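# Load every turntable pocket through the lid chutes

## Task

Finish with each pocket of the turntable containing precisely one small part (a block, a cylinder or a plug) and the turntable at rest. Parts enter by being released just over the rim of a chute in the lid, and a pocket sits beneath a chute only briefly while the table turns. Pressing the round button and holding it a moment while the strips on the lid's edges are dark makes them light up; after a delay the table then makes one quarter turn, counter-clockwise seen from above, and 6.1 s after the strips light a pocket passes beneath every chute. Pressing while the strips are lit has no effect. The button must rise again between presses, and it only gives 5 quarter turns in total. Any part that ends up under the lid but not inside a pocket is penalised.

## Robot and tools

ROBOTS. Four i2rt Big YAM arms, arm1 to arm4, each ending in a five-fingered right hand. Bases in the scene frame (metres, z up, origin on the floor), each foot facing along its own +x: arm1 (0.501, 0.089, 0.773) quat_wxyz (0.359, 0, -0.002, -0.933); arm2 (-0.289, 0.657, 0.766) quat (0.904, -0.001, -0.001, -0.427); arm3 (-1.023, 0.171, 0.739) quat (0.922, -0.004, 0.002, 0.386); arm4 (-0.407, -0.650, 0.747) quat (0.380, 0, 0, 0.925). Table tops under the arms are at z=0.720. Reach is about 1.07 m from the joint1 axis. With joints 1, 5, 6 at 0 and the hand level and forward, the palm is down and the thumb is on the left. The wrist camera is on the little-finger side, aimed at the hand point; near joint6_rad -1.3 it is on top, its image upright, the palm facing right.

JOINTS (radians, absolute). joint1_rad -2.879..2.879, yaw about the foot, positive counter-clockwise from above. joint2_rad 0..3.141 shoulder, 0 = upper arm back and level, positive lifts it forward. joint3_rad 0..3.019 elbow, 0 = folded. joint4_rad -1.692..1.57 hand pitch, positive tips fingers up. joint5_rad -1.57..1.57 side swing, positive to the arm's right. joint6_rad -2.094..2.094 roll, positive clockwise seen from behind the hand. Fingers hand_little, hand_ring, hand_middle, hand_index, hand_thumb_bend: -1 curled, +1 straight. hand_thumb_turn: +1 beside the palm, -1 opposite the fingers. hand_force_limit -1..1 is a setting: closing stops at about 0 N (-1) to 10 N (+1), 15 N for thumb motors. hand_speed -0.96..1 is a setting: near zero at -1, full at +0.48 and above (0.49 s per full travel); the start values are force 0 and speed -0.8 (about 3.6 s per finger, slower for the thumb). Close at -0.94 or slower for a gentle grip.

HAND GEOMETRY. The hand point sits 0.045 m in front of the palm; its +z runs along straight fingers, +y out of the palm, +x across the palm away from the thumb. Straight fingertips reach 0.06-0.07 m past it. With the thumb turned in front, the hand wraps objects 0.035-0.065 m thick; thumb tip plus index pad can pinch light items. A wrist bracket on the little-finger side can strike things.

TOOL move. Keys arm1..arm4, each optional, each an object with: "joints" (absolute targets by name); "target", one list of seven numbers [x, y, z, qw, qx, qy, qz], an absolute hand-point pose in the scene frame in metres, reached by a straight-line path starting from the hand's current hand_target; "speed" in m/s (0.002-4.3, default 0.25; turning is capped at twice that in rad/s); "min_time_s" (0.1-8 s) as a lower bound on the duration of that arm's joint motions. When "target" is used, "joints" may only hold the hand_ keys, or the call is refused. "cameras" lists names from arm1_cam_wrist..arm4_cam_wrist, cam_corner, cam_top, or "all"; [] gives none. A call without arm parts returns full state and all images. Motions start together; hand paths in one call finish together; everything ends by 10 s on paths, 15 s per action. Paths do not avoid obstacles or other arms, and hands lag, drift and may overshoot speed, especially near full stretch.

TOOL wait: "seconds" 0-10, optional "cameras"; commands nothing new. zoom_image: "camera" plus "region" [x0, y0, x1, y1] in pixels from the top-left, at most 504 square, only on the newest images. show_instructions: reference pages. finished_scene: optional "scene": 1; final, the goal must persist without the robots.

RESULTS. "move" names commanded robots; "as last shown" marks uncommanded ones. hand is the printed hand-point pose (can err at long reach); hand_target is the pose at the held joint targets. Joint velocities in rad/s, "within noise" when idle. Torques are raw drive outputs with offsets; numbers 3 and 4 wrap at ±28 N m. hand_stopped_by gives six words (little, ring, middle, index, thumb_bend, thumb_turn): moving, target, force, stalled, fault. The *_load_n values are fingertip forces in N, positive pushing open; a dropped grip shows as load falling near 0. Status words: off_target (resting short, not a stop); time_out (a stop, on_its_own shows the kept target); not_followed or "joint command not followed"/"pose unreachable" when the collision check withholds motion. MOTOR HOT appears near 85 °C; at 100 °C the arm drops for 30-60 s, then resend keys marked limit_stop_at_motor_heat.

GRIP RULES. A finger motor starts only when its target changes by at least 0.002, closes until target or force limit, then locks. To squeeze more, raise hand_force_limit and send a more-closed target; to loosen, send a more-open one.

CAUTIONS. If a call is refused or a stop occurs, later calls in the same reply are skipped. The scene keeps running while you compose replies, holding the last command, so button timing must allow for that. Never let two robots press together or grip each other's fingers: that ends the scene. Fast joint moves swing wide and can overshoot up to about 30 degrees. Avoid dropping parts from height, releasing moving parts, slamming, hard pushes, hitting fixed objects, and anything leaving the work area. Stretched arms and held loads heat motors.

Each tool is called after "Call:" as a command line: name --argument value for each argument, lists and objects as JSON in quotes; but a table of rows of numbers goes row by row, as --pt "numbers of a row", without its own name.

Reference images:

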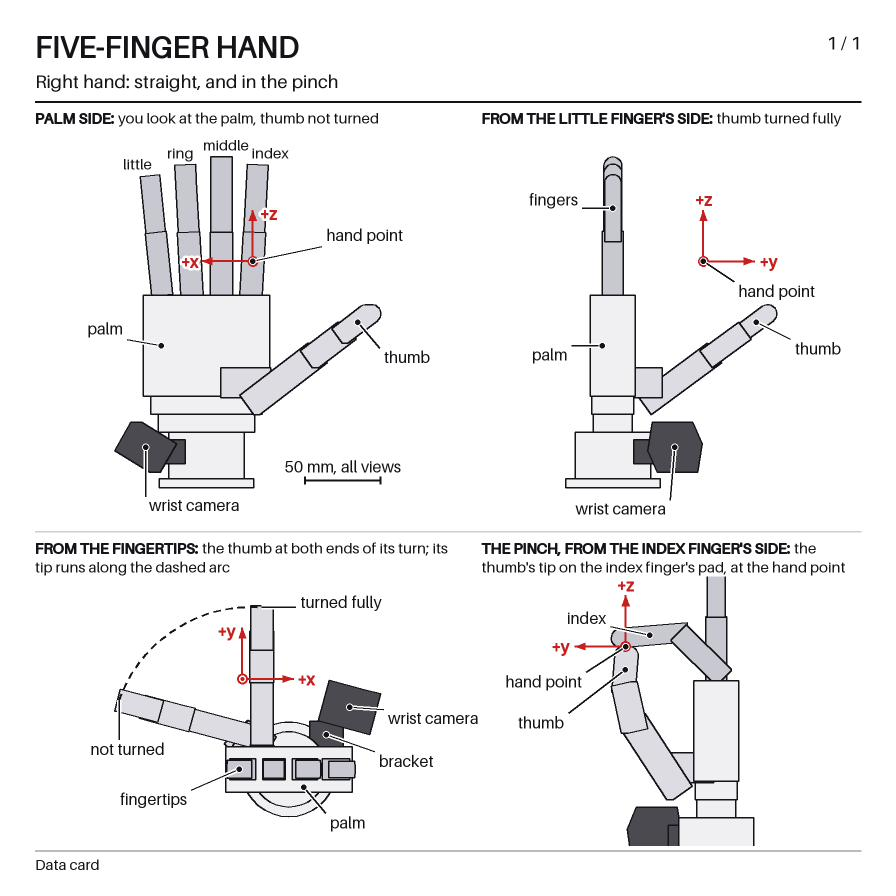

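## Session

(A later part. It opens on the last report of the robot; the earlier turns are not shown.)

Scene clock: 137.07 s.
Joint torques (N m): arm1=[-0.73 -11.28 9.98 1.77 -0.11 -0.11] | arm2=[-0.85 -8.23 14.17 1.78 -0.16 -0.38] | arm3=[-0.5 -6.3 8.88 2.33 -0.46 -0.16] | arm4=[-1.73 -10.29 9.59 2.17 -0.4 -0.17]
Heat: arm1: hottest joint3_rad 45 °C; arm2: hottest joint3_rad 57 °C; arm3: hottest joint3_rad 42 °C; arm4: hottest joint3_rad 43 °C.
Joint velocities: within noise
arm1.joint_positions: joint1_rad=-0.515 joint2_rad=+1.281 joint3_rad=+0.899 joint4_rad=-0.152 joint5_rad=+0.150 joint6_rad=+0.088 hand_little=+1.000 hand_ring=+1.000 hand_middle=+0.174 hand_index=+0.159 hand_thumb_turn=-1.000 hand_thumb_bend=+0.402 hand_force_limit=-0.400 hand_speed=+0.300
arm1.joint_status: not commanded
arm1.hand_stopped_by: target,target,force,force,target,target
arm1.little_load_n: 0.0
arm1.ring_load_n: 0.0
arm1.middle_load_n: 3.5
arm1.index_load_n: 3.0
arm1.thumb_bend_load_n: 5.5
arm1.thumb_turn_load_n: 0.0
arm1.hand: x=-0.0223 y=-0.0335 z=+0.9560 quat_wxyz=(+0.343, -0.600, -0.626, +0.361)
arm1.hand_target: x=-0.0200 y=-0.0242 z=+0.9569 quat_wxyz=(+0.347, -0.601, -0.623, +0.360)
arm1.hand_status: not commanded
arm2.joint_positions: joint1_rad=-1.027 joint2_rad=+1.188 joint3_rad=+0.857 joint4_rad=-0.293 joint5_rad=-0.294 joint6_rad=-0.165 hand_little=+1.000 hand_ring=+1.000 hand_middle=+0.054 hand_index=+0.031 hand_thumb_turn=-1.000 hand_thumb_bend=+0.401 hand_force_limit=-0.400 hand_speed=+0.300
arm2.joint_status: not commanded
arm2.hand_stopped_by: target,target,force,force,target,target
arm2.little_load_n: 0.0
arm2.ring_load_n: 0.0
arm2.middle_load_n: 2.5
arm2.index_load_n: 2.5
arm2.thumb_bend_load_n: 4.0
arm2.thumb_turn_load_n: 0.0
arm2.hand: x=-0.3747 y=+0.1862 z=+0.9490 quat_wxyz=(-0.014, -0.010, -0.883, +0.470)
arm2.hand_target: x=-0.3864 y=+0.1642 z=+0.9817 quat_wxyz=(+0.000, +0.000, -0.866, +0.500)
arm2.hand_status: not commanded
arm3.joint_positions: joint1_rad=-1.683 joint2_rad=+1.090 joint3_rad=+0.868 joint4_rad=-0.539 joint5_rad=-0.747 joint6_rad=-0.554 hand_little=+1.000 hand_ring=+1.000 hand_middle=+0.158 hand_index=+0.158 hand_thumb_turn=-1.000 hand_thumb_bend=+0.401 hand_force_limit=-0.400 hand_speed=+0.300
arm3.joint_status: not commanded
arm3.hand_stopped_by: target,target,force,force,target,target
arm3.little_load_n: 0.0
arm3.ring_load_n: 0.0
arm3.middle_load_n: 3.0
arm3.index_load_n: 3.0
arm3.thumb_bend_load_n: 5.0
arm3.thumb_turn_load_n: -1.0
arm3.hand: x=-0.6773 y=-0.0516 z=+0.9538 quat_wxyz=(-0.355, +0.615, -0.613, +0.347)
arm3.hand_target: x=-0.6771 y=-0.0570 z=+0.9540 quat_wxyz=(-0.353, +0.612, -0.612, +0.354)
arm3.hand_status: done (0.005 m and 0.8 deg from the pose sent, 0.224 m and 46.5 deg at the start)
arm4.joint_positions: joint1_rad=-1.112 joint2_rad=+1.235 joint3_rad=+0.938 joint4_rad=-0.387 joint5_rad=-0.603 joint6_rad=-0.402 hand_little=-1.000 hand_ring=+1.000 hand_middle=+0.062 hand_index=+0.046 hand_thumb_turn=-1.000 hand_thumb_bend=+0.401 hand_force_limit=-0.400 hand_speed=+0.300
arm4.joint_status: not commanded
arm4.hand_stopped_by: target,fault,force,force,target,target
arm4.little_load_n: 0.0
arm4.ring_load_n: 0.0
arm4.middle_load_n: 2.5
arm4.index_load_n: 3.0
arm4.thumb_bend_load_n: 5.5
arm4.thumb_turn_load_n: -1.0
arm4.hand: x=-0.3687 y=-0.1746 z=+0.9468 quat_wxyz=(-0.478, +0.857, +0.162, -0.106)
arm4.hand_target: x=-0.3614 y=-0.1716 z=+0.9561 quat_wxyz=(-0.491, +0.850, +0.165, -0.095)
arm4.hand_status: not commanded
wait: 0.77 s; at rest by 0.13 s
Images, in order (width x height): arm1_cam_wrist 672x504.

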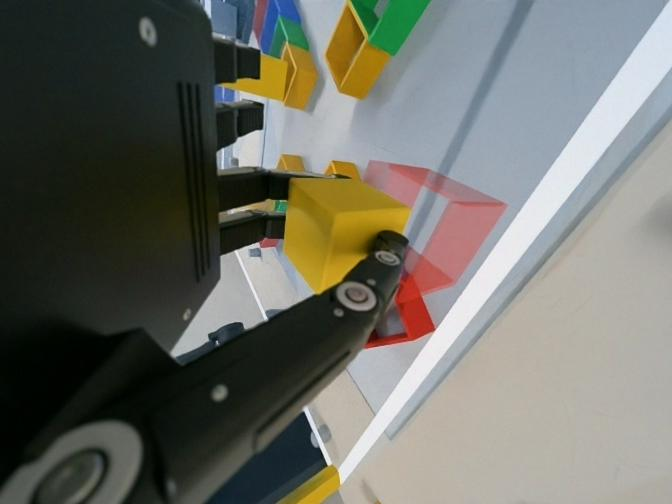

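Call:
wait --seconds 0.85

Call:
move --arm1 '{"joints": {"hand_index": 0.6, "hand_middle": 0.6}}' --arm2 '{"joints": {"hand_index": 0.6, "hand_middle": 0.6}}' --arm3 '{"joints": {"hand_index": 0.6, "hand_middle": 0.6}}' --arm4 '{"joints": {"hand_index": 0.6, "hand_middle": 0.6}}' --cameras '["all"]'

Call:
wait --seconds 0.6 --cameras '["arm1_cam_wrist", "arm2_cam_wrist", "arm3_cam_wrist", "arm4_cam_wrist"]'

Scene clock: 138.17 s.
Joint torques (N m): arm1=[-0.97 -9.99 9.89 1.46 -0.01 -0.13] | arm2=[-0.67 -7.94 14.2 1.73 -0.15 -0.37] | arm3=[0.03 -6.24 9.05 2.37 -0.45 -0.12] | arm4=[-1.73 -10.29 9.59 2.18 -0.41 -0.17]
Heat: arm1: hottest joint3_rad 45 °C; arm2: hottest joint3_rad 57 °C; arm3: hottest joint3_rad 42 °C; arm4: hottest joint3_rad 43 °C.
Joint velocities: within noise
arm1.joint_positions: joint1_rad=-0.515 joint2_rad=+1.281 joint3_rad=+0.899 joint4_rad=-0.152 joint5_rad=+0.150 joint6_rad=+0.088 hand_little=+1.000 hand_ring=+1.000 hand_middle=+0.174 hand_index=+0.159 hand_thumb_turn=-1.000 hand_thumb_bend=+0.402 hand_force_limit=-0.400 hand_speed=+0.300
arm1.joint_status: not commanded
arm1.hand_stopped_by: target,target,force,force,target,target
arm1.little_load_n: 0.0
arm1.ring_load_n: 0.0
arm1.middle_load_n: 3.5
arm1.index_load_n: 3.0
arm1.thumb_bend_load_n: 5.5
arm1.thumb_turn_load_n: 0.0
arm1.hand: x=-0.0223 y=-0.0335 z=+0.9560 quat_wxyz=(+0.343, -0.600, -0.626, +0.361)
arm1.hand_target: x=-0.0200 y=-0.0242 z=+0.9569 quat_wxyz=(+0.347, -0.601, -0.623, +0.360)
arm1.hand_status: not commanded
arm2.joint_positions: joint1_rad=-1.027 joint2_rad=+1.188 joint3_rad=+0.857 joint4_rad=-0.293 joint5_rad=-0.294 joint6_rad=-0.165 hand_little=+1.000 hand_ring=+1.000 hand_middle=+0.054 hand_index=+0.031 hand_thumb_turn=-1.000 hand_thumb_bend=+0.401 hand_force_limit=-0.400 hand_speed=+0.300
arm2.joint_status: not commanded
arm2.hand_stopped_by: target,target,force,force,target,target
arm2.little_load_n: 0.0
arm2.ring_load_n: 0.0
arm2.middle_load_n: 2.5
arm2.index_load_n: 2.5
arm2.thumb_bend_load_n: 4.0
arm2.thumb_turn_load_n: -0.5
arm2.hand: x=-0.3747 y=+0.1862 z=+0.9490 quat_wxyz=(-0.014, -0.010, -0.883, +0.470)
arm2.hand_target: x=-0.3864 y=+0.1642 z=+0.9817 quat_wxyz=(+0.000, +0.000, -0.866, +0.500)
arm2.hand_status: not commanded
arm3.joint_positions: joint1_rad=-1.683 joint2_rad=+1.090 joint3_rad=+0.868 joint4_rad=-0.539 joint5_rad=-0.747 joint6_rad=-0.554 hand_little=+1.000 hand_ring=+1.000 hand_middle=+0.158 hand_index=+0.158 hand_thumb_turn=-1.000 hand_thumb_bend=+0.401 hand_force_limit=-0.400 hand_speed=+0.300
arm3.joint_status: not commanded
arm3.hand_stopped_by: target,target,force,force,target,target
arm3.little_load_n: 0.0
arm3.ring_load_n: 0.0
arm3.middle_load_n: 3.0
arm3.index_load_n: 2.5
arm3.thumb_bend_load_n: 5.0
arm3.thumb_turn_load_n: -0.5
arm3.hand: x=-0.6773 y=-0.0516 z=+0.9538 quat_wxyz=(-0.355, +0.615, -0.613, +0.347)
arm3.hand_target: x=-0.6771 y=-0.0570 z=+0.9540 quat_wxyz=(-0.353, +0.612, -0.612, +0.354)
arm3.hand_status: done (0.005 m and 0.8 deg from the pose sent, 0.224 m and 46.5 deg at the start)
arm4.joint_positions: joint1_rad=-1.112 joint2_rad=+1.235 joint3_rad=+0.938 joint4_rad=-0.387 joint5_rad=-0.603 joint6_rad=-0.402 hand_little=-1.000 hand_ring=+1.000 hand_middle=+0.062 hand_index=+0.046 hand_thumb_turn=-1.000 hand_thumb_bend=+0.401 hand_force_limit=-0.400 hand_speed=+0.300
arm4.joint_status: not commanded
arm4.hand_stopped_by: target,fault,force,force,target,target
arm4.little_load_n: 0.0
arm4.ring_load_n: 0.0
arm4.middle_load_n: 3.0
arm4.index_load_n: 3.5
arm4.thumb_bend_load_n: 5.5
arm4.thumb_turn_load_n: -1.0
arm4.hand: x=-0.3687 y=-0.1746 z=+0.9468 quat_wxyz=(-0.478, +0.857, +0.162, -0.106)
arm4.hand_target: x=-0.3614 y=-0.1716 z=+0.9561 quat_wxyz=(-0.491, +0.850, +0.165, -0.095)
arm4.hand_status: not commanded
wait: 0.87 s; at rest by 0.03 s
pictures: none

Scene clock: 138.80 s.
Joint torques (N m): arm1=[-1.03 -9.99 10.02 1.63 -0.06 -0.1] | arm2=[-0.73 -8 14.22 1.7 -0.15 -0.36] | arm3=[0.21 -6.59 8.91 2.43 -0.41 -0.12] | arm4=[-1.73 -10.29 9.61 2.18 -0.4 -0.17]
Heat: arm1: hottest joint3_rad 45 °C; arm2: hottest joint3_rad 57 °C; arm3: hottest joint3_rad 42 °C; arm4: hottest joint3_rad 42 °C.
move: arm1 done; arm2 done; arm3 done; arm4 done
Joint velocities: within noise
arm1.joint_positions: joint1_rad=-0.515 joint2_rad=+1.278 joint3_rad=+0.899 joint4_rad=-0.152 joint5_rad=+0.150 joint6_rad=+0.088 hand_little=+1.000 hand_ring=+1.000 hand_middle=+0.600 hand_index=+0.600 hand_thumb_turn=-1.000 hand_thumb_bend=+0.400 hand_force_limit=-0.400 hand_speed=+0.300
arm1.joint_status: all done
arm1.hand_stopped_by: target,target,target,target,target,target
arm1.little_load_n: 0.0
arm1.ring_load_n: 0.0
arm1.middle_load_n: 0.0
arm1.index_load_n: 0.0
arm1.thumb_bend_load_n: 0.0
arm1.thumb_turn_load_n: 0.0
arm1.hand: x=-0.0222 y=-0.0336 z=+0.9576 quat_wxyz=(+0.344, -0.599, -0.626, +0.363)
arm1.hand_target: x=-0.0200 y=-0.0243 z=+0.9568 quat_wxyz=(+0.347, -0.602, -0.623, +0.360)
arm1.hand_status: not commanded
arm2.joint_positions: joint1_rad=-1.027 joint2_rad=+1.188 joint3_rad=+0.857 joint4_rad=-0.292 joint5_rad=-0.294 joint6_rad=-0.165 hand_little=+1.000 hand_ring=+1.000 hand_middle=+0.600 hand_index=+0.600 hand_thumb_turn=-1.000 hand_thumb_bend=+0.400 hand_force_limit=-0.400 hand_speed=+0.300
arm2.joint_status: all done
arm2.hand_stopped_by: target,target,target,target,target,target
arm2.little_load_n: 0.0
arm2.ring_load_n: 0.0
arm2.middle_load_n: 0.0
arm2.index_load_n: 0.0
arm2.thumb_bend_load_n: 0.0
arm2.thumb_turn_load_n: 0.0
arm2.hand: x=-0.3748 y=+0.1858 z=+0.9493 quat_wxyz=(-0.014, -0.010, -0.882, +0.471)
arm2.hand_target: x=-0.3864 y=+0.1642 z=+0.9817 quat_wxyz=(+0.000, +0.000, -0.866, +0.500)
arm2.hand_status: not commanded
arm3.joint_positions: joint1_rad=-1.683 joint2_rad=+1.090 joint3_rad=+0.868 joint4_rad=-0.539 joint5_rad=-0.748 joint6_rad=-0.554 hand_little=+1.000 hand_ring=+1.000 hand_middle=+0.600 hand_index=+0.600 hand_thumb_turn=-1.000 hand_thumb_bend=+0.400 hand_force_limit=-0.400 hand_speed=+0.300
arm3.joint_status: all done
arm3.hand_stopped_by: target,target,target,target,target,target
arm3.little_load_n: 0.0
arm3.ring_load_n: -0.5
arm3.middle_load_n: 0.0
arm3.index_load_n: 0.0
arm3.thumb_bend_load_n: 0.0
arm3.thumb_turn_load_n: 0.0
arm3.hand: x=-0.6772 y=-0.0515 z=+0.9539 quat_wxyz=(-0.355, +0.615, -0.613, +0.347)
arm3.hand_target: x=-0.6771 y=-0.0570 z=+0.9540 quat_wxyz=(-0.354, +0.612, -0.612, +0.354)
arm3.hand_status: not commanded
arm4.joint_positions: joint1_rad=-1.112 joint2_rad=+1.235 joint3_rad=+0.938 joint4_rad=-0.387 joint5_rad=-0.603 joint6_rad=-0.402 hand_little=-1.000 hand_ring=+1.000 hand_middle=+0.600 hand_index=+0.600 hand_thumb_turn=-1.000 hand_thumb_bend=+0.400 hand_force_limit=-0.400 hand_speed=+0.300
arm4.joint_status: all done
arm4.hand_stopped_by: target,fault,target,target,target,target
arm4.little_load_n: 0.0
arm4.ring_load_n: 0.0
arm4.middle_load_n: 0.0
arm4.index_load_n: 0.0
arm4.thumb_bend_load_n: 0.0
arm4.thumb_turn_load_n: 0.0
arm4.hand: x=-0.3687 y=-0.1746 z=+0.9468 quat_wxyz=(-0.478, +0.857, +0.162, -0.106)
arm4.hand_target: x=-0.3614 y=-0.1717 z=+0.9561 quat_wxyz=(-0.491, +0.850, +0.165, -0.095)
arm4.hand_status: not commanded
pictures: arm1_cam_wrist, arm2_cam_wrist, arm3_cam_wrist, arm4_cam_wrist, cam_corner, cam_top
Images, in order (width x height): arm1_cam_wrist 672x504, arm2_cam_wrist 672x504, arm3_cam_wrist 672x504, arm4_cam_wrist 672x504, cam_corner 672x504, cam_top 672x504.

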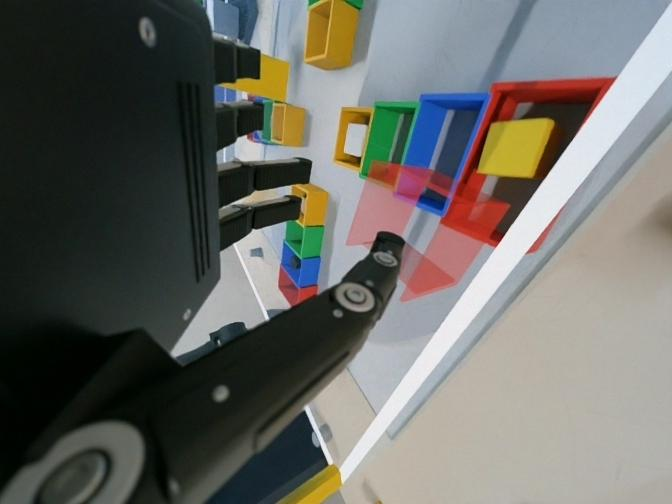

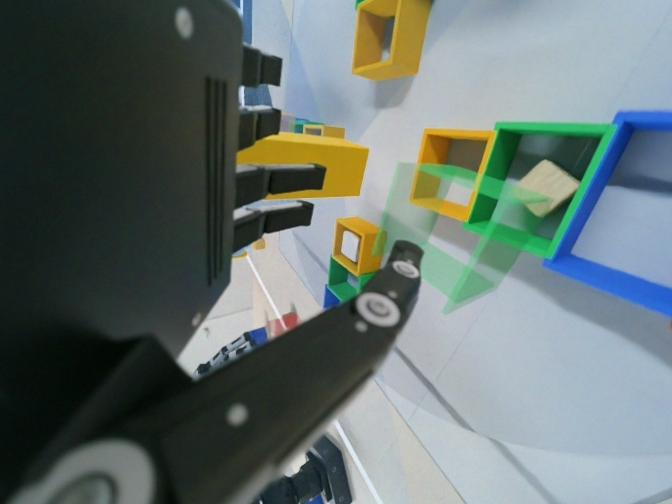

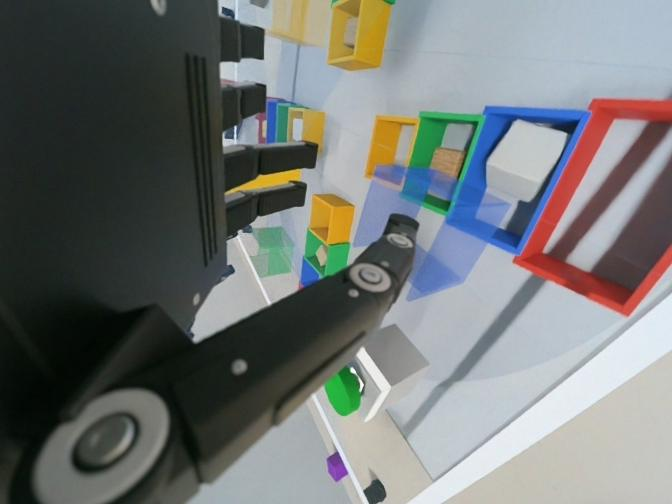

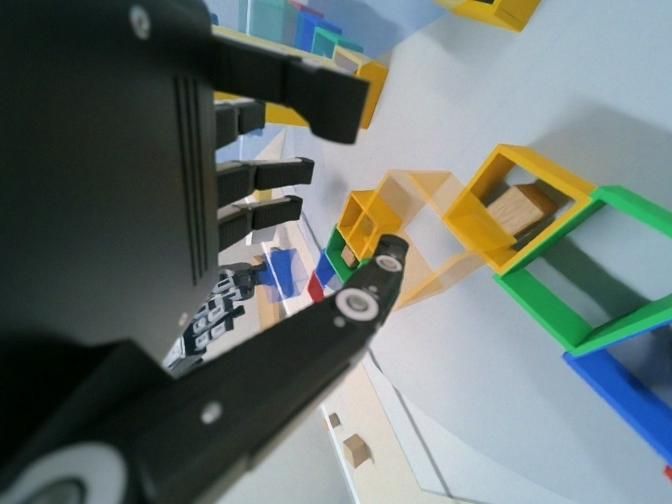

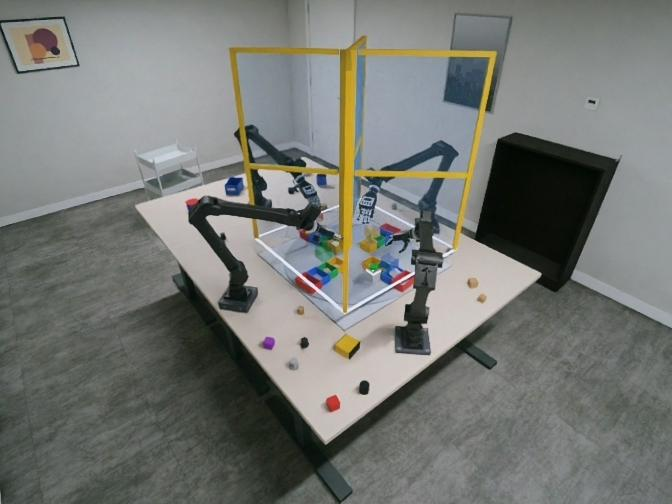

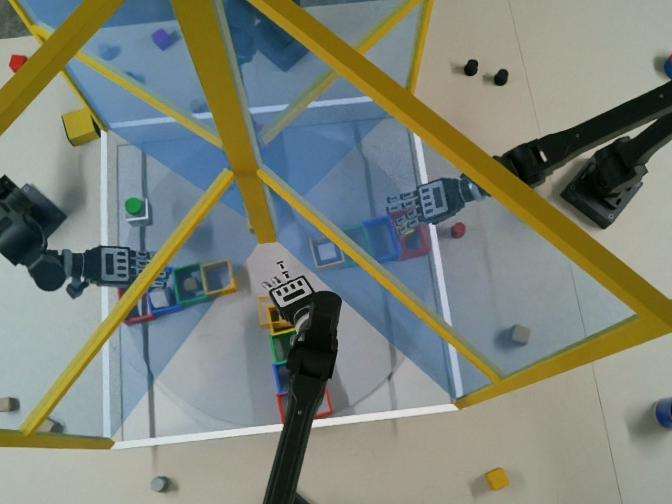

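Scene clock: 139.40 s.
Joint torques (N m): arm1=[-1.26 -9.41 9.84 1.69 -0.1 -0.12] | arm2=[-1.26 -8.35 14.16 1.66 -0.15 -0.36] | arm3=[-0.03 -6.83 8.85 2.44 -0.47 -0.17] | arm4=[-1.79 -10.34 9.59 2.17 -0.41 -0.17]
Heat: arm1: hottest joint3_rad 45 °C; arm2: hottest joint3_rad 57 °C; arm3: hottest joint3_rad 42 °C; arm4: hottest joint3_rad 42 °C.
Joint velocities: within noise
arm1.joint_positions: joint1_rad=-0.515 joint2_rad=+1.278 joint3_rad=+0.899 joint4_rad=-0.152 joint5_rad=+0.150 joint6_rad=+0.088 hand_little=+1.000 hand_ring=+1.000 hand_middle=+0.600 hand_index=+0.600 hand_thumb_turn=-1.000 hand_thumb_bend=+0.400 hand_force_limit=-0.400 hand_speed=+0.300
arm1.joint_status: all done
arm1.hand_stopped_by: target,target,target,target,target,target
arm1.little_load_n: 0.0
arm1.ring_load_n: 0.0
arm1.middle_load_n: 0.0
arm1.index_load_n: 0.0
arm1.thumb_bend_load_n: 0.0
arm1.thumb_turn_load_n: 0.0
arm1.hand: x=-0.0222 y=-0.0336 z=+0.9576 quat_wxyz=(+0.344, -0.599, -0.626, +0.363)
arm1.hand_target: x=-0.0200 y=-0.0243 z=+0.9568 quat_wxyz=(+0.347, -0.602, -0.623, +0.360)
arm1.hand_status: not commanded
arm2.joint_positions: joint1_rad=-1.027 joint2_rad=+1.188 joint3_rad=+0.857 joint4_rad=-0.292 joint5_rad=-0.294 joint6_rad=-0.165 hand_little=+1.000 hand_ring=+1.000 hand_middle=+0.600 hand_index=+0.600 hand_thumb_turn=-1.000 hand_thumb_bend=+0.400 hand_force_limit=-0.400 hand_speed=+0.300
arm2.joint_status: all done
arm2.hand_stopped_by: target,target,target,target,target,target
arm2.little_load_n: 0.0
arm2.ring_load_n: 0.0
arm2.middle_load_n: 0.0
arm2.index_load_n: 0.0
arm2.thumb_bend_load_n: 0.5
arm2.thumb_turn_load_n: 0.0
arm2.hand: x=-0.3748 y=+0.1858 z=+0.9493 quat_wxyz=(-0.014, -0.010, -0.882, +0.471)
arm2.hand_target: x=-0.3864 y=+0.1642 z=+0.9817 quat_wxyz=(+0.000, +0.000, -0.866, +0.500)
arm2.hand_status: not commanded
arm3.joint_positions: joint1_rad=-1.683 joint2_rad=+1.090 joint3_rad=+0.868 joint4_rad=-0.539 joint5_rad=-0.748 joint6_rad=-0.554 hand_little=+1.000 hand_ring=+1.000 hand_middle=+0.600 hand_index=+0.600 hand_thumb_turn=-1.000 hand_thumb_bend=+0.400 hand_force_limit=-0.400 hand_speed=+0.300
arm3.joint_status: all done
arm3.hand_stopped_by: target,target,target,target,target,target
arm3.little_load_n: -0.5
arm3.ring_load_n: 0.0
arm3.middle_load_n: 0.0
arm3.index_load_n: 0.0
arm3.thumb_bend_load_n: 0.0
arm3.thumb_turn_load_n: 0.0
arm3.hand: x=-0.6772 y=-0.0515 z=+0.9539 quat_wxyz=(-0.355, +0.615, -0.613, +0.347)
arm3.hand_target: x=-0.6771 y=-0.0570 z=+0.9540 quat_wxyz=(-0.354, +0.612, -0.612, +0.354)
arm3.hand_status: not commanded
arm4.joint_positions: joint1_rad=-1.112 joint2_rad=+1.235 joint3_rad=+0.938 joint4_rad=-0.387 joint5_rad=-0.603 joint6_rad=-0.402 hand_little=-1.000 hand_ring=+1.000 hand_middle=+0.600 hand_index=+0.600 hand_thumb_turn=-1.000 hand_thumb_bend=+0.400 hand_force_limit=-0.400 hand_speed=+0.300
arm4.joint_status: all done
arm4.hand_stopped_by: target,fault,target,target,target,target
arm4.little_load_n: 0.0
arm4.ring_load_n: 0.0
arm4.middle_load_n: 0.0
arm4.index_load_n: 0.0
arm4.thumb_bend_load_n: 0.0
arm4.thumb_turn_load_n: 0.0
arm4.hand: x=-0.3687 y=-0.1746 z=+0.9468 quat_wxyz=(-0.478, +0.857, +0.162, -0.106)
arm4.hand_target: x=-0.3614 y=-0.1717 z=+0.9561 quat_wxyz=(-0.491, +0.850, +0.165, -0.095)
arm4.hand_status: not commanded
wait: 0.60 s; at rest by 0.27 s
Images, in order (width x height): arm1_cam_wrist 672x504, arm2_cam_wrist 672x504, arm3_cam_wrist 672x504, arm4_cam_wrist 672x504.

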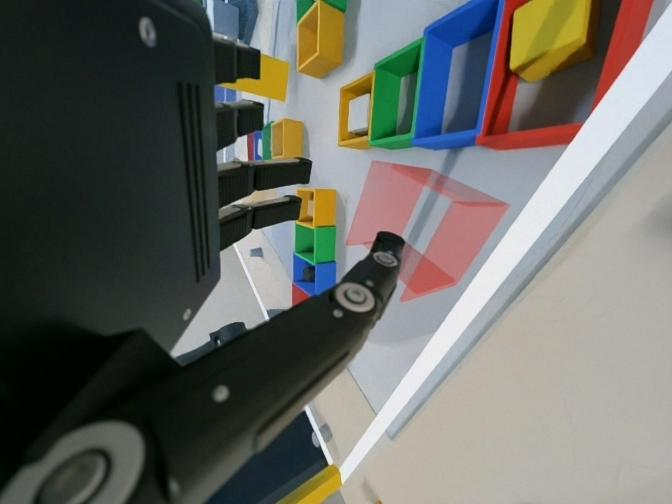

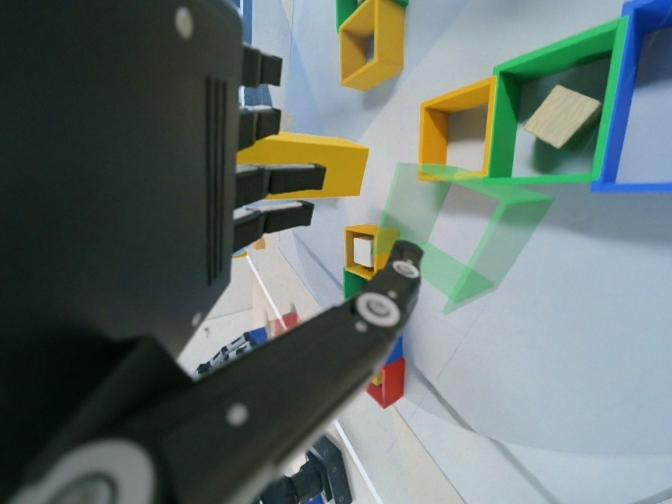

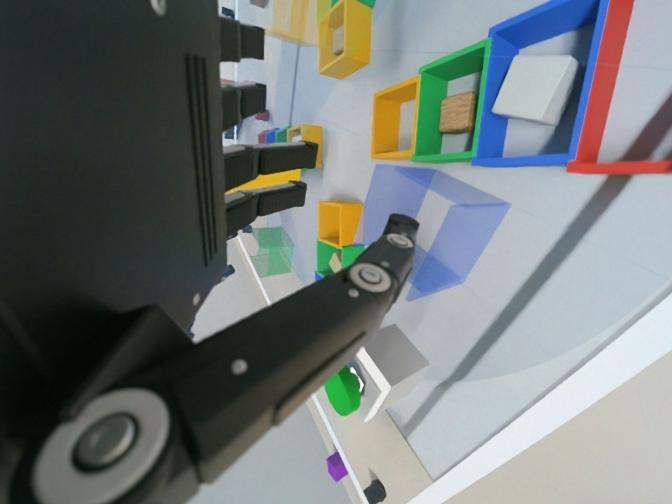

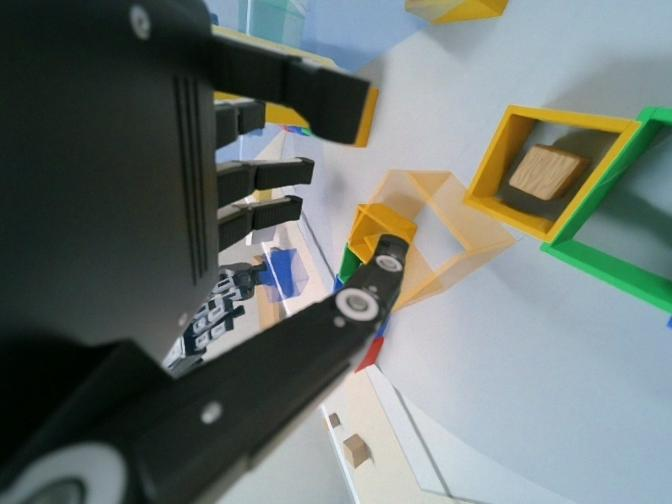

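Call:
move --arm1 '{"target": [0.0, -0.024, 1.02, 0.3474, -0.6016, -0.623, 0.3597], "speed": 0.3}' --arm2 '{"target": [-0.387, 0.175, 1.04, 0, 0, 0.866, -0.5], "speed": 0.3}' --arm3 '{"target": [-0.69, -0.057, 1.02, 0.3536, -0.6124, 0.6124, -0.3536], "speed": 0.3}' --arm4 '{"target": [-0.3614, -0.185, 1.02, 0.4909, -0.8501, -0.1652, 0.0954], "speed": 0.3}'

Call:
move --arm1 '{"joints": {"joint2_rad": 0.62, "joint3_rad": 1.35, "joint4_rad": -1.25, "joint5_rad": 0, "joint6_rad": 0, "hand_index": 0.8, "hand_middle": 0.8}, "min_time_s": 2.5}' --arm2 '{"joints": {"joint2_rad": 0.62, "joint3_rad": 1.35, "joint4_rad": -1.25, "joint5_rad": 0, "joint6_rad": 0, "hand_index": 0.8, "hand_middle": 0.8}, "min_time_s": 2.5}' --arm3 '{"joints": {"joint2_rad": 0.62, "joint3_rad": 1.35, "joint4_rad": -1.25, "joint5_rad": 0, "joint6_rad": 0, "hand_index": 0.8, "hand_middle": 0.8}, "min_time_s": 2.5}' --arm4 '{"joints": {"joint2_rad": 0.62, "joint3_rad": 1.35, "joint4_rad": -1.25, "joint5_rad": 0, "joint6_rad": 0, "hand_index": 0.8, "hand_middle": 0.8}, "min_time_s": 2.5}' --cameras '["cam_top", "cam_corner"]'

Scene clock: 141.27 s.
Joint torques (N m): arm1=[-0.73 -7.53 15.12 1.35 0.08 -0.03] | arm2=[-1.14 -8.94 13.9 0.76 -0.26 -0.4] | arm3=[-0.91 -5.71 11.88 1.22 -0.45 -0.25] | arm4=[-1.9 -8.23 12.45 1.33 -0.43 -0.19]
Heat: arm1: hottest joint3_rad 45 °C; arm2: hottest joint3_rad 57 °C; arm3: hottest joint3_rad 42 °C; arm4: hottest joint3_rad 42 °C.
move: arm1 off_target; arm2 off_target; arm3 off_target; arm4 off_target
Joint velocities: within noise
arm1.joint_positions: joint1_rad=-0.515 joint2_rad=+1.157 joint3_rad=+0.924 joint4_rad=-0.329 joint5_rad=+0.156 joint6_rad=+0.088 hand_little=+1.000 hand_ring=+1.000 hand_middle=+0.600 hand_index=+0.600 hand_thumb_turn=-1.000 hand_thumb_bend=+0.400 hand_force_limit=-0.400 hand_speed=+0.300
arm1.joint_status: not commanded
arm1.hand_stopped_by: target,target,target,target,target,target
arm1.little_load_n: -0.5
arm1.ring_load_n: 0.0
arm1.middle_load_n: 0.0
arm1.index_load_n: -0.5
arm1.thumb_bend_load_n: 0.0
arm1.thumb_turn_load_n: 0.0
arm1.hand: x=+0.0117 y=-0.0247 z=+0.9964 quat_wxyz=(+0.338, -0.604, -0.631, +0.350)
arm1.hand_target: x=+0.0009 y=-0.0239 z=+1.0201 quat_wxyz=(+0.348, -0.601, -0.623, +0.360)
arm1.hand_status: off_target (0.026 m and 1.9 deg from the pose sent, 0.067 m and 0.7 deg at the start)
arm2.joint_positions: joint1_rad=-1.035 joint2_rad=+1.137 joint3_rad=+0.973 joint4_rad=-0.439 joint5_rad=-0.301 joint6_rad=-0.168 hand_little=+1.000 hand_ring=+1.000 hand_middle=+0.600 hand_index=+0.600 hand_thumb_turn=-1.000 hand_thumb_bend=+0.400 hand_force_limit=-0.400 hand_speed=+0.300
arm2.joint_status: not commanded
arm2.hand_stopped_by: target,target,target,target,target,target
arm2.little_load_n: 0.0
arm2.ring_load_n: 0.0
arm2.middle_load_n: 0.0
arm2.index_load_n: 0.0
arm2.thumb_bend_load_n: 0.0
arm2.thumb_turn_load_n: 0.0
arm2.hand: x=-0.3776 y=+0.1863 z=+1.0104 quat_wxyz=(-0.012, -0.008, -0.877, +0.480)
arm2.hand_target: x=-0.3865 y=+0.1763 z=+1.0400 quat_wxyz=(+0.000, +0.000, -0.866, +0.500)
arm2.hand_status: off_target (0.033 m and 3.1 deg from the pose sent, 0.092 m and 4.3 deg at the start)
arm3.joint_positions: joint1_rad=-1.708 joint2_rad=+1.045 joint3_rad=+0.974 joint4_rad=-0.728 joint5_rad=-0.771 joint6_rad=-0.574 hand_little=+1.000 hand_ring=+1.000 hand_middle=+0.600 hand_index=+0.600 hand_thumb_turn=-1.000 hand_thumb_bend=+0.400 hand_force_limit=-0.400 hand_speed=+0.300
arm3.joint_status: not commanded
arm3.hand_stopped_by: target,target,target,target,target,target
arm3.little_load_n: 0.0
arm3.ring_load_n: 0.0
arm3.middle_load_n: 0.0
arm3.index_load_n: 0.0
arm3.thumb_bend_load_n: 0.0
arm3.thumb_turn_load_n: 0.0
arm3.hand: x=-0.6914 y=-0.0448 z=+1.0033 quat_wxyz=(-0.359, +0.613, -0.618, +0.338)
arm3.hand_target: x=-0.6904 y=-0.0566 z=+1.0198 quat_wxyz=(-0.353, +0.612, -0.612, +0.354)
arm3.hand_status: off_target (0.021 m and 2.0 deg from the pose sent, 0.068 m and 0.8 deg at the start)
arm4.joint_positions: joint1_rad=-1.122 joint2_rad=+1.152 joint3_rad=+1.020 joint4_rad=-0.557 joint5_rad=-0.611 joint6_rad=-0.409 hand_little=-1.000 hand_ring=+1.000 hand_middle=+0.600 hand_index=+0.600 hand_thumb_turn=-1.000 hand_thumb_bend=+0.400 hand_force_limit=-0.400 hand_speed=+0.300
arm4.joint_status: not commanded
arm4.hand_stopped_by: target,fault,target,target,target,target
arm4.little_load_n: 0.5
arm4.ring_load_n: 0.0
arm4.middle_load_n: 0.0
arm4.index_load_n: 0.0
arm4.thumb_bend_load_n: 0.0
arm4.thumb_turn_load_n: 0.0
arm4.hand: x=-0.3708 y=-0.1930 z=+1.0022 quat_wxyz=(-0.478, +0.857, +0.162, -0.107)
arm4.hand_target: x=-0.3615 y=-0.1856 z=+1.0198 quat_wxyz=(-0.491, +0.850, +0.165, -0.095)
arm4.hand_status: off_target (0.022 m and 2.1 deg from the pose sent, 0.074 m and 2.1 deg at the start)
pictures: none

Scene clock: 144.37 s.
Joint torques (N m): arm1=[-0.09 1.08 12.77 1.2 -0.11 -0.15] | arm2=[-1.2 1.96 11.69 0.84 0.21 -0.04] | arm3=[-0.97 2.9 10.29 1.83 0.1 -0.02] | arm4=[-1.9 1.44 10.62 1.62 0.04 0.05]
Heat: arm1: hottest joint3_rad 46 °C; arm2: hottest joint3_rad 58 °C; arm3: hottest joint3_rad 43 °C; arm4: hottest joint3_rad 43 °C.
move: arm1 done; arm2 done; arm3 done; arm4 done
Joint velocities: within noise
arm1.joint_positions: joint1_rad=-0.515 joint2_rad=+0.620 joint3_rad=+1.313 joint4_rad=-1.238 joint5_rad=+0.002 joint6_rad=+0.008 hand_little=+1.000 hand_ring=+1.000 hand_middle=+0.800 hand_index=+0.800 hand_thumb_turn=-1.000 hand_thumb_bend=+0.400 hand_force_limit=-0.400 hand_speed=+0.300
arm1.joint_status: all done
arm1.hand_stopped_by: target,target,target,target,target,target
arm1.little_load_n: -0.5
arm1.ring_load_n: 0.0
arm1.middle_load_n: 0.0
arm1.index_load_n: 0.0
arm1.thumb_bend_load_n: 0.0
arm1.thumb_turn_load_n: 0.0
arm1.hand: x=+0.2681 y=+0.0075 z=+1.2326 quat_wxyz=(+0.305, -0.549, -0.677, +0.385)
arm1.hand_target: x=+0.2723 y=+0.0098 z=+1.2481 quat_wxyz=(+0.313, -0.544, -0.673, +0.392)
arm1.hand_status: not commanded
arm2.joint_positions: joint1_rad=-1.035 joint2_rad=+0.618 joint3_rad=+1.302 joint4_rad=-1.243 joint5_rad=-0.004 joint6_rad=-0.017 hand_little=+1.000 hand_ring=+1.000 hand_middle=+0.800 hand_index=+0.800 hand_thumb_turn=-1.000 hand_thumb_bend=+0.400 hand_force_limit=-0.400 hand_speed=+0.300
arm2.joint_status: all done
arm2.hand_stopped_by: target,target,target,target,target,target
arm2.little_load_n: 0.0
arm2.ring_load_n: 0.0
arm2.middle_load_n: 0.0
arm2.index_load_n: 0.0
arm2.thumb_bend_load_n: 0.0
arm2.thumb_turn_load_n: 0.0
arm2.hand: x=-0.3435 y=+0.4187 z=+1.2195 quat_wxyz=(+0.085, -0.143, -0.862, +0.478)
arm2.hand_target: x=-0.3445 y=+0.4220 z=+1.2413 quat_wxyz=(+0.088, -0.153, -0.851, +0.494)
arm2.hand_status: not commanded
arm3.joint_positions: joint1_rad=-1.708 joint2_rad=+0.620 joint3_rad=+1.314 joint4_rad=-1.242 joint5_rad=-0.002 joint6_rad=-0.011 hand_little=+1.000 hand_ring=+1.000 hand_middle=+0.800 hand_index=+0.800 hand_thumb_turn=-1.000 hand_thumb_bend=+0.400 hand_force_limit=-0.400 hand_speed=+0.300
arm3.joint_status: all done
arm3.hand_stopped_by: target,target,target,target,target,target
arm3.little_load_n: 0.0
arm3.ring_load_n: 0.0
arm3.middle_load_n: 0.0
arm3.index_load_n: 0.0
arm3.thumb_bend_load_n: 0.0
arm3.thumb_turn_load_n: 0.0
arm3.hand: x=-0.8506 y=+0.0005 z=+1.1995 quat_wxyz=(-0.154, +0.287, -0.822, +0.468)
arm3.hand_target: x=-0.8552 y=+0.0008 z=+1.2160 quat_wxyz=(-0.156, +0.273, -0.819, +0.480)
arm3.hand_status: not commanded
arm4.joint_positions: joint1_rad=-1.122 joint2_rad=+0.616 joint3_rad=+1.315 joint4_rad=-1.245 joint5_rad=-0.002 joint6_rad=-0.012 hand_little=-1.000 hand_ring=+1.000 hand_middle=+0.800 hand_index=+0.800 hand_thumb_turn=-1.000 hand_thumb_bend=+0.400 hand_force_limit=-0.400 hand_speed=+0.300
arm4.joint_status: all done
arm4.hand_stopped_by: target,fault,target,target,target,target
arm4.little_load_n: 0.0
arm4.ring_load_n: 0.0
arm4.middle_load_n: -0.5
arm4.index_load_n: 0.0
arm4.thumb_bend_load_n: 0.0
arm4.thumb_turn_load_n: 0.0
arm4.hand: x=-0.3562 y=-0.4111 z=+1.2063 quat_wxyz=(-0.483, +0.860, -0.138, +0.082)
arm4.hand_target: x=-0.3539 y=-0.4133 z=+1.2217 quat_wxyz=(-0.494, +0.852, -0.149, +0.086)
arm4.hand_status: not commanded
pictures: cam_corner, cam_top
Images, in order (width x height): cam_corner 672x504, cam_top 672x504.

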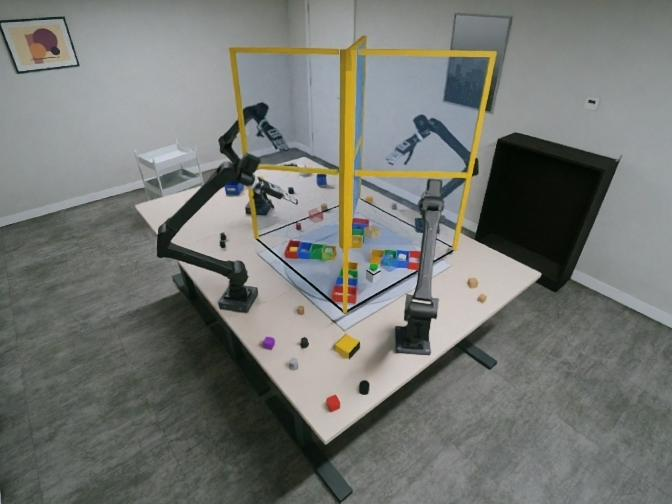

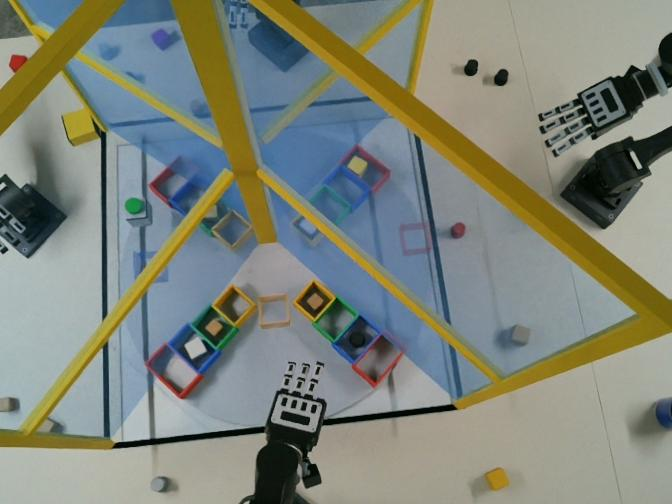

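Call:
zoom_image --camera "cam_corner" --region '[200, 200, 420, 420]'

Call:
zoom_image --camera "cam_top" --region '[0, 360, 240, 504]'

Call:
zoom_image --camera "cam_top" --region '[420, 180, 672, 504]'

Scaled by 2.291 from the camera's image (finer frame: 960x720).

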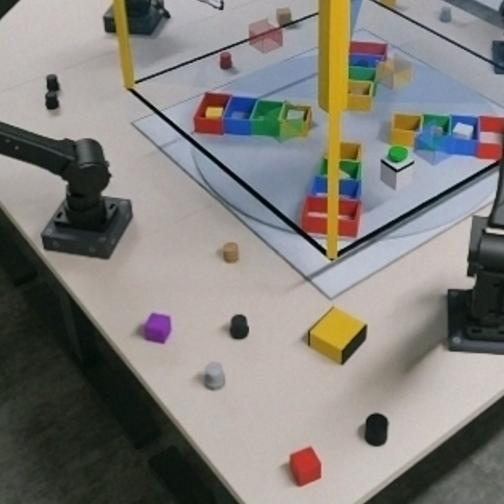

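Scaled by 2.100 from the camera's image (finer frame: 960x720).

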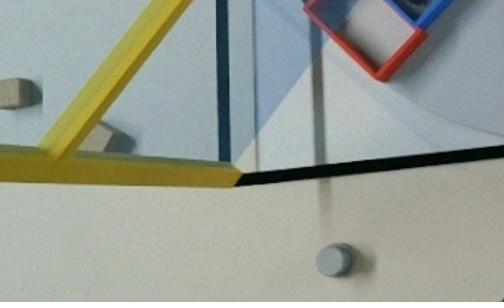

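Scaled by 1.556 from the camera's image (finer frame: 960x720).

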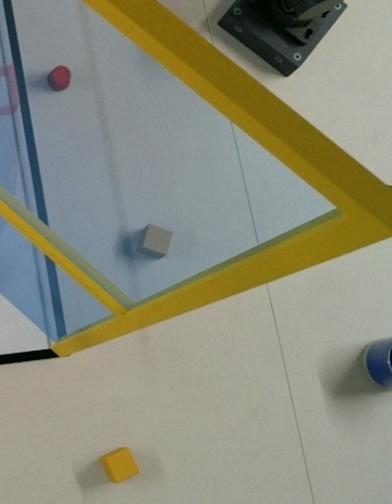

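Call:
move --arm1 '{"joints": {"joint1_rad": 0.20}, "min_time_s": 2}' --arm2 '{"joints": {"joint1_rad": -2.03}, "min_time_s": 2.5}' --arm3 '{"joints": {"joint1_rad": -2.30}, "min_time_s": 2}' --arm4 '{"joints": {"joint1_rad": -2.42}, "min_time_s": 2.5}' --cameras '["arm1_cam_wrist", "arm2_cam_wrist", "arm3_cam_wrist", "arm4_cam_wrist"]'

Scene clock: 148.80 s.
Joint torques (N m): arm1=[2.61 0.85 12.62 1.24 -0.07 -0.1] | arm2=[-1.03 1.96 11.79 0.73 0.15 -0.03] | arm3=[-0.32 2.73 10.3 1.72 0.01 -0.06] | arm4=[-1.61 1.38 10.63 1.62 -0.01 0.05]
Heat: arm1: hottest joint3_rad 45 °C; arm2: hottest joint3_rad 58 °C; arm3: hottest joint3_rad 42 °C; arm4: hottest joint3_rad 43 °C.
move: arm1 done; arm2 done; arm3 done; arm4 done
Joint velocities: within noise
arm1.joint_positions: joint1_rad=+0.186 joint2_rad=+0.620 joint3_rad=+1.313 joint4_rad=-1.238 joint5_rad=+0.001 joint6_rad=+0.007 hand_little=+1.000 hand_ring=+1.000 hand_middle=+0.800 hand_index=+0.800 hand_thumb_turn=-1.000 hand_thumb_bend=+0.400 hand_force_limit=-0.400 hand_speed=+0.300
arm1.joint_status: all done
arm1.hand_stopped_by: target,target,target,target,target,target
arm1.little_load_n: 0.0
arm1.ring_load_n: 0.0
arm1.middle_load_n: 0.0
arm1.index_load_n: 0.0
arm1.thumb_bend_load_n: 0.0
arm1.thumb_turn_load_n: 0.0
arm1.hand: x=+0.3769 y=-0.1232 z=+1.2332 quat_wxyz=(+0.154, -0.282, -0.824, +0.467)
arm1.hand_target: x=+0.3825 y=-0.1209 z=+1.2487 quat_wxyz=(+0.156, -0.271, -0.821, +0.478)
arm1.hand_status: not commanded
arm2.joint_positions: joint1_rad=-2.023 joint2_rad=+0.618 joint3_rad=+1.302 joint4_rad=-1.243 joint5_rad=-0.002 joint6_rad=-0.016 hand_little=+1.000 hand_ring=+1.000 hand_middle=+0.800 hand_index=+0.800 hand_thumb_turn=-1.000 hand_thumb_bend=+0.400 hand_force_limit=-0.400 hand_speed=+0.300
arm2.joint_status: all done
arm2.hand_stopped_by: target,target,target,target,target,target
arm2.little_load_n: 0.0
arm2.ring_load_n: 0.0
arm2.middle_load_n: -0.5
arm2.index_load_n: 0.0
arm2.thumb_bend_load_n: 0.0
arm2.thumb_turn_load_n: 0.0
arm2.hand: x=-0.5190 y=+0.5719 z=+1.2190 quat_wxyz=(+0.301, -0.535, -0.692, +0.380)
arm2.hand_target: x=-0.5166 y=+0.5738 z=+1.2408 quat_wxyz=(+0.311, -0.538, -0.677, +0.393)
arm2.hand_status: not commanded
arm3.joint_positions: joint1_rad=-2.286 joint2_rad=+0.620 joint3_rad=+1.314 joint4_rad=-1.242 joint5_rad=-0.001 joint6_rad=-0.011 hand_little=+1.000 hand_ring=+1.000 hand_middle=+0.800 hand_index=+0.800 hand_thumb_turn=-1.000 hand_thumb_bend=+0.400 hand_force_limit=-0.400 hand_speed=+0.300
arm3.joint_status: all done
arm3.hand_stopped_by: target,target,target,target,target,target
arm3.little_load_n: 0.0
arm3.ring_load_n: 0.0
arm3.middle_load_n: 0.0
arm3.index_load_n: 0.0
arm3.thumb_bend_load_n: 0.0
arm3.thumb_turn_load_n: 0.0
arm3.hand: x=-0.9745 y=-0.0654 z=+1.2002 quat_wxyz=(-0.016, +0.039, -0.869, +0.493)
arm3.hand_target: x=-0.9775 y=-0.0624 z=+1.2167 quat_wxyz=(-0.016, +0.028, -0.862, +0.506)
arm3.hand_status: not commanded
arm4.joint_positions: joint1_rad=-2.409 joint2_rad=+0.616 joint3_rad=+1.315 joint4_rad=-1.245 joint5_rad=-0.001 joint6_rad=-0.011 hand_little=-1.000 hand_ring=+1.000 hand_middle=+0.800 hand_index=+0.800 hand_thumb_turn=-1.000 hand_thumb_bend=+0.400 hand_force_limit=-0.400 hand_speed=+0.300
arm4.joint_status: all done
arm4.hand_stopped_by: target,fault,target,target,target,target
arm4.little_load_n: 0.0
arm4.ring_load_n: 0.0
arm4.middle_load_n: 0.0
arm4.index_load_n: 0.0
arm4.thumb_bend_load_n: 0.0
arm4.thumb_turn_load_n: 0.0
arm4.hand: x=-0.1631 y=-0.6317 z=+1.2060 quat_wxyz=(-0.337, +0.605, -0.627, +0.356)
arm4.hand_target: x=-0.1647 y=-0.6336 z=+1.2215 quat_wxyz=(-0.344, +0.594, -0.629, +0.364)
arm4.hand_status: not commanded
Images, in order (width x height): arm1_cam_wrist 672x504, arm2_cam_wrist 672x504, arm3_cam_wrist 672x504, arm4_cam_wrist 672x504.

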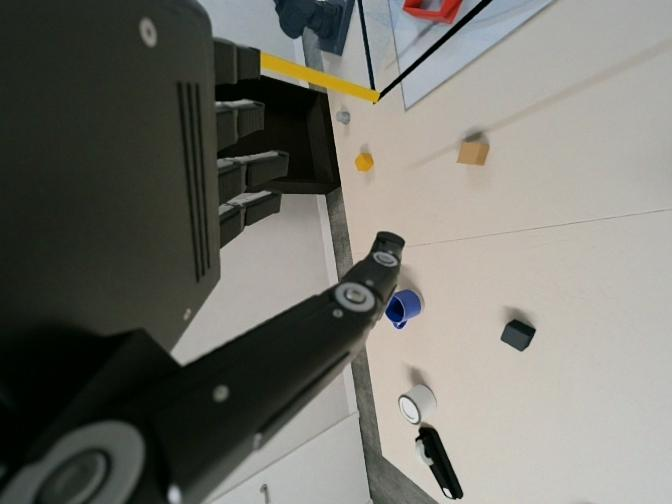

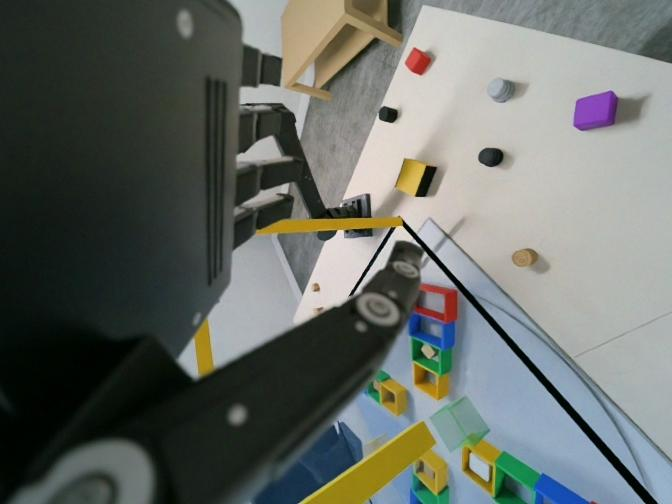

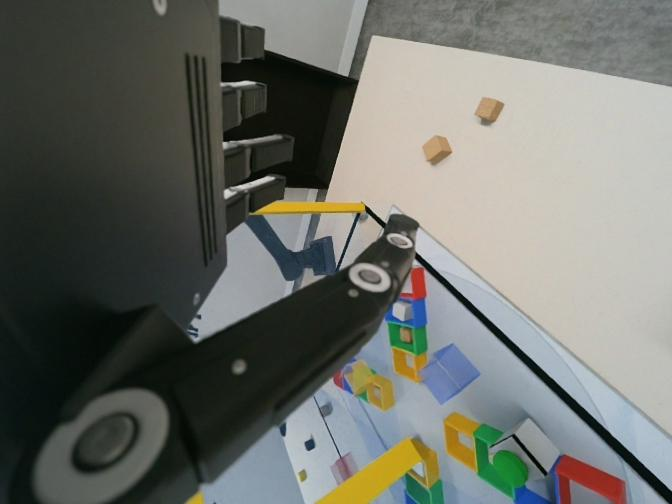

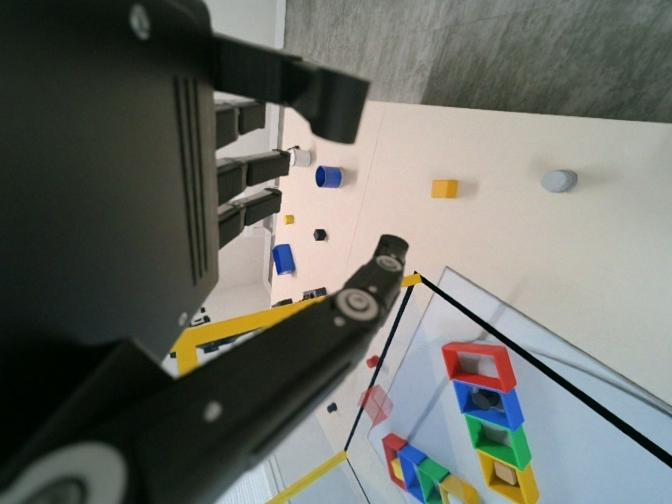

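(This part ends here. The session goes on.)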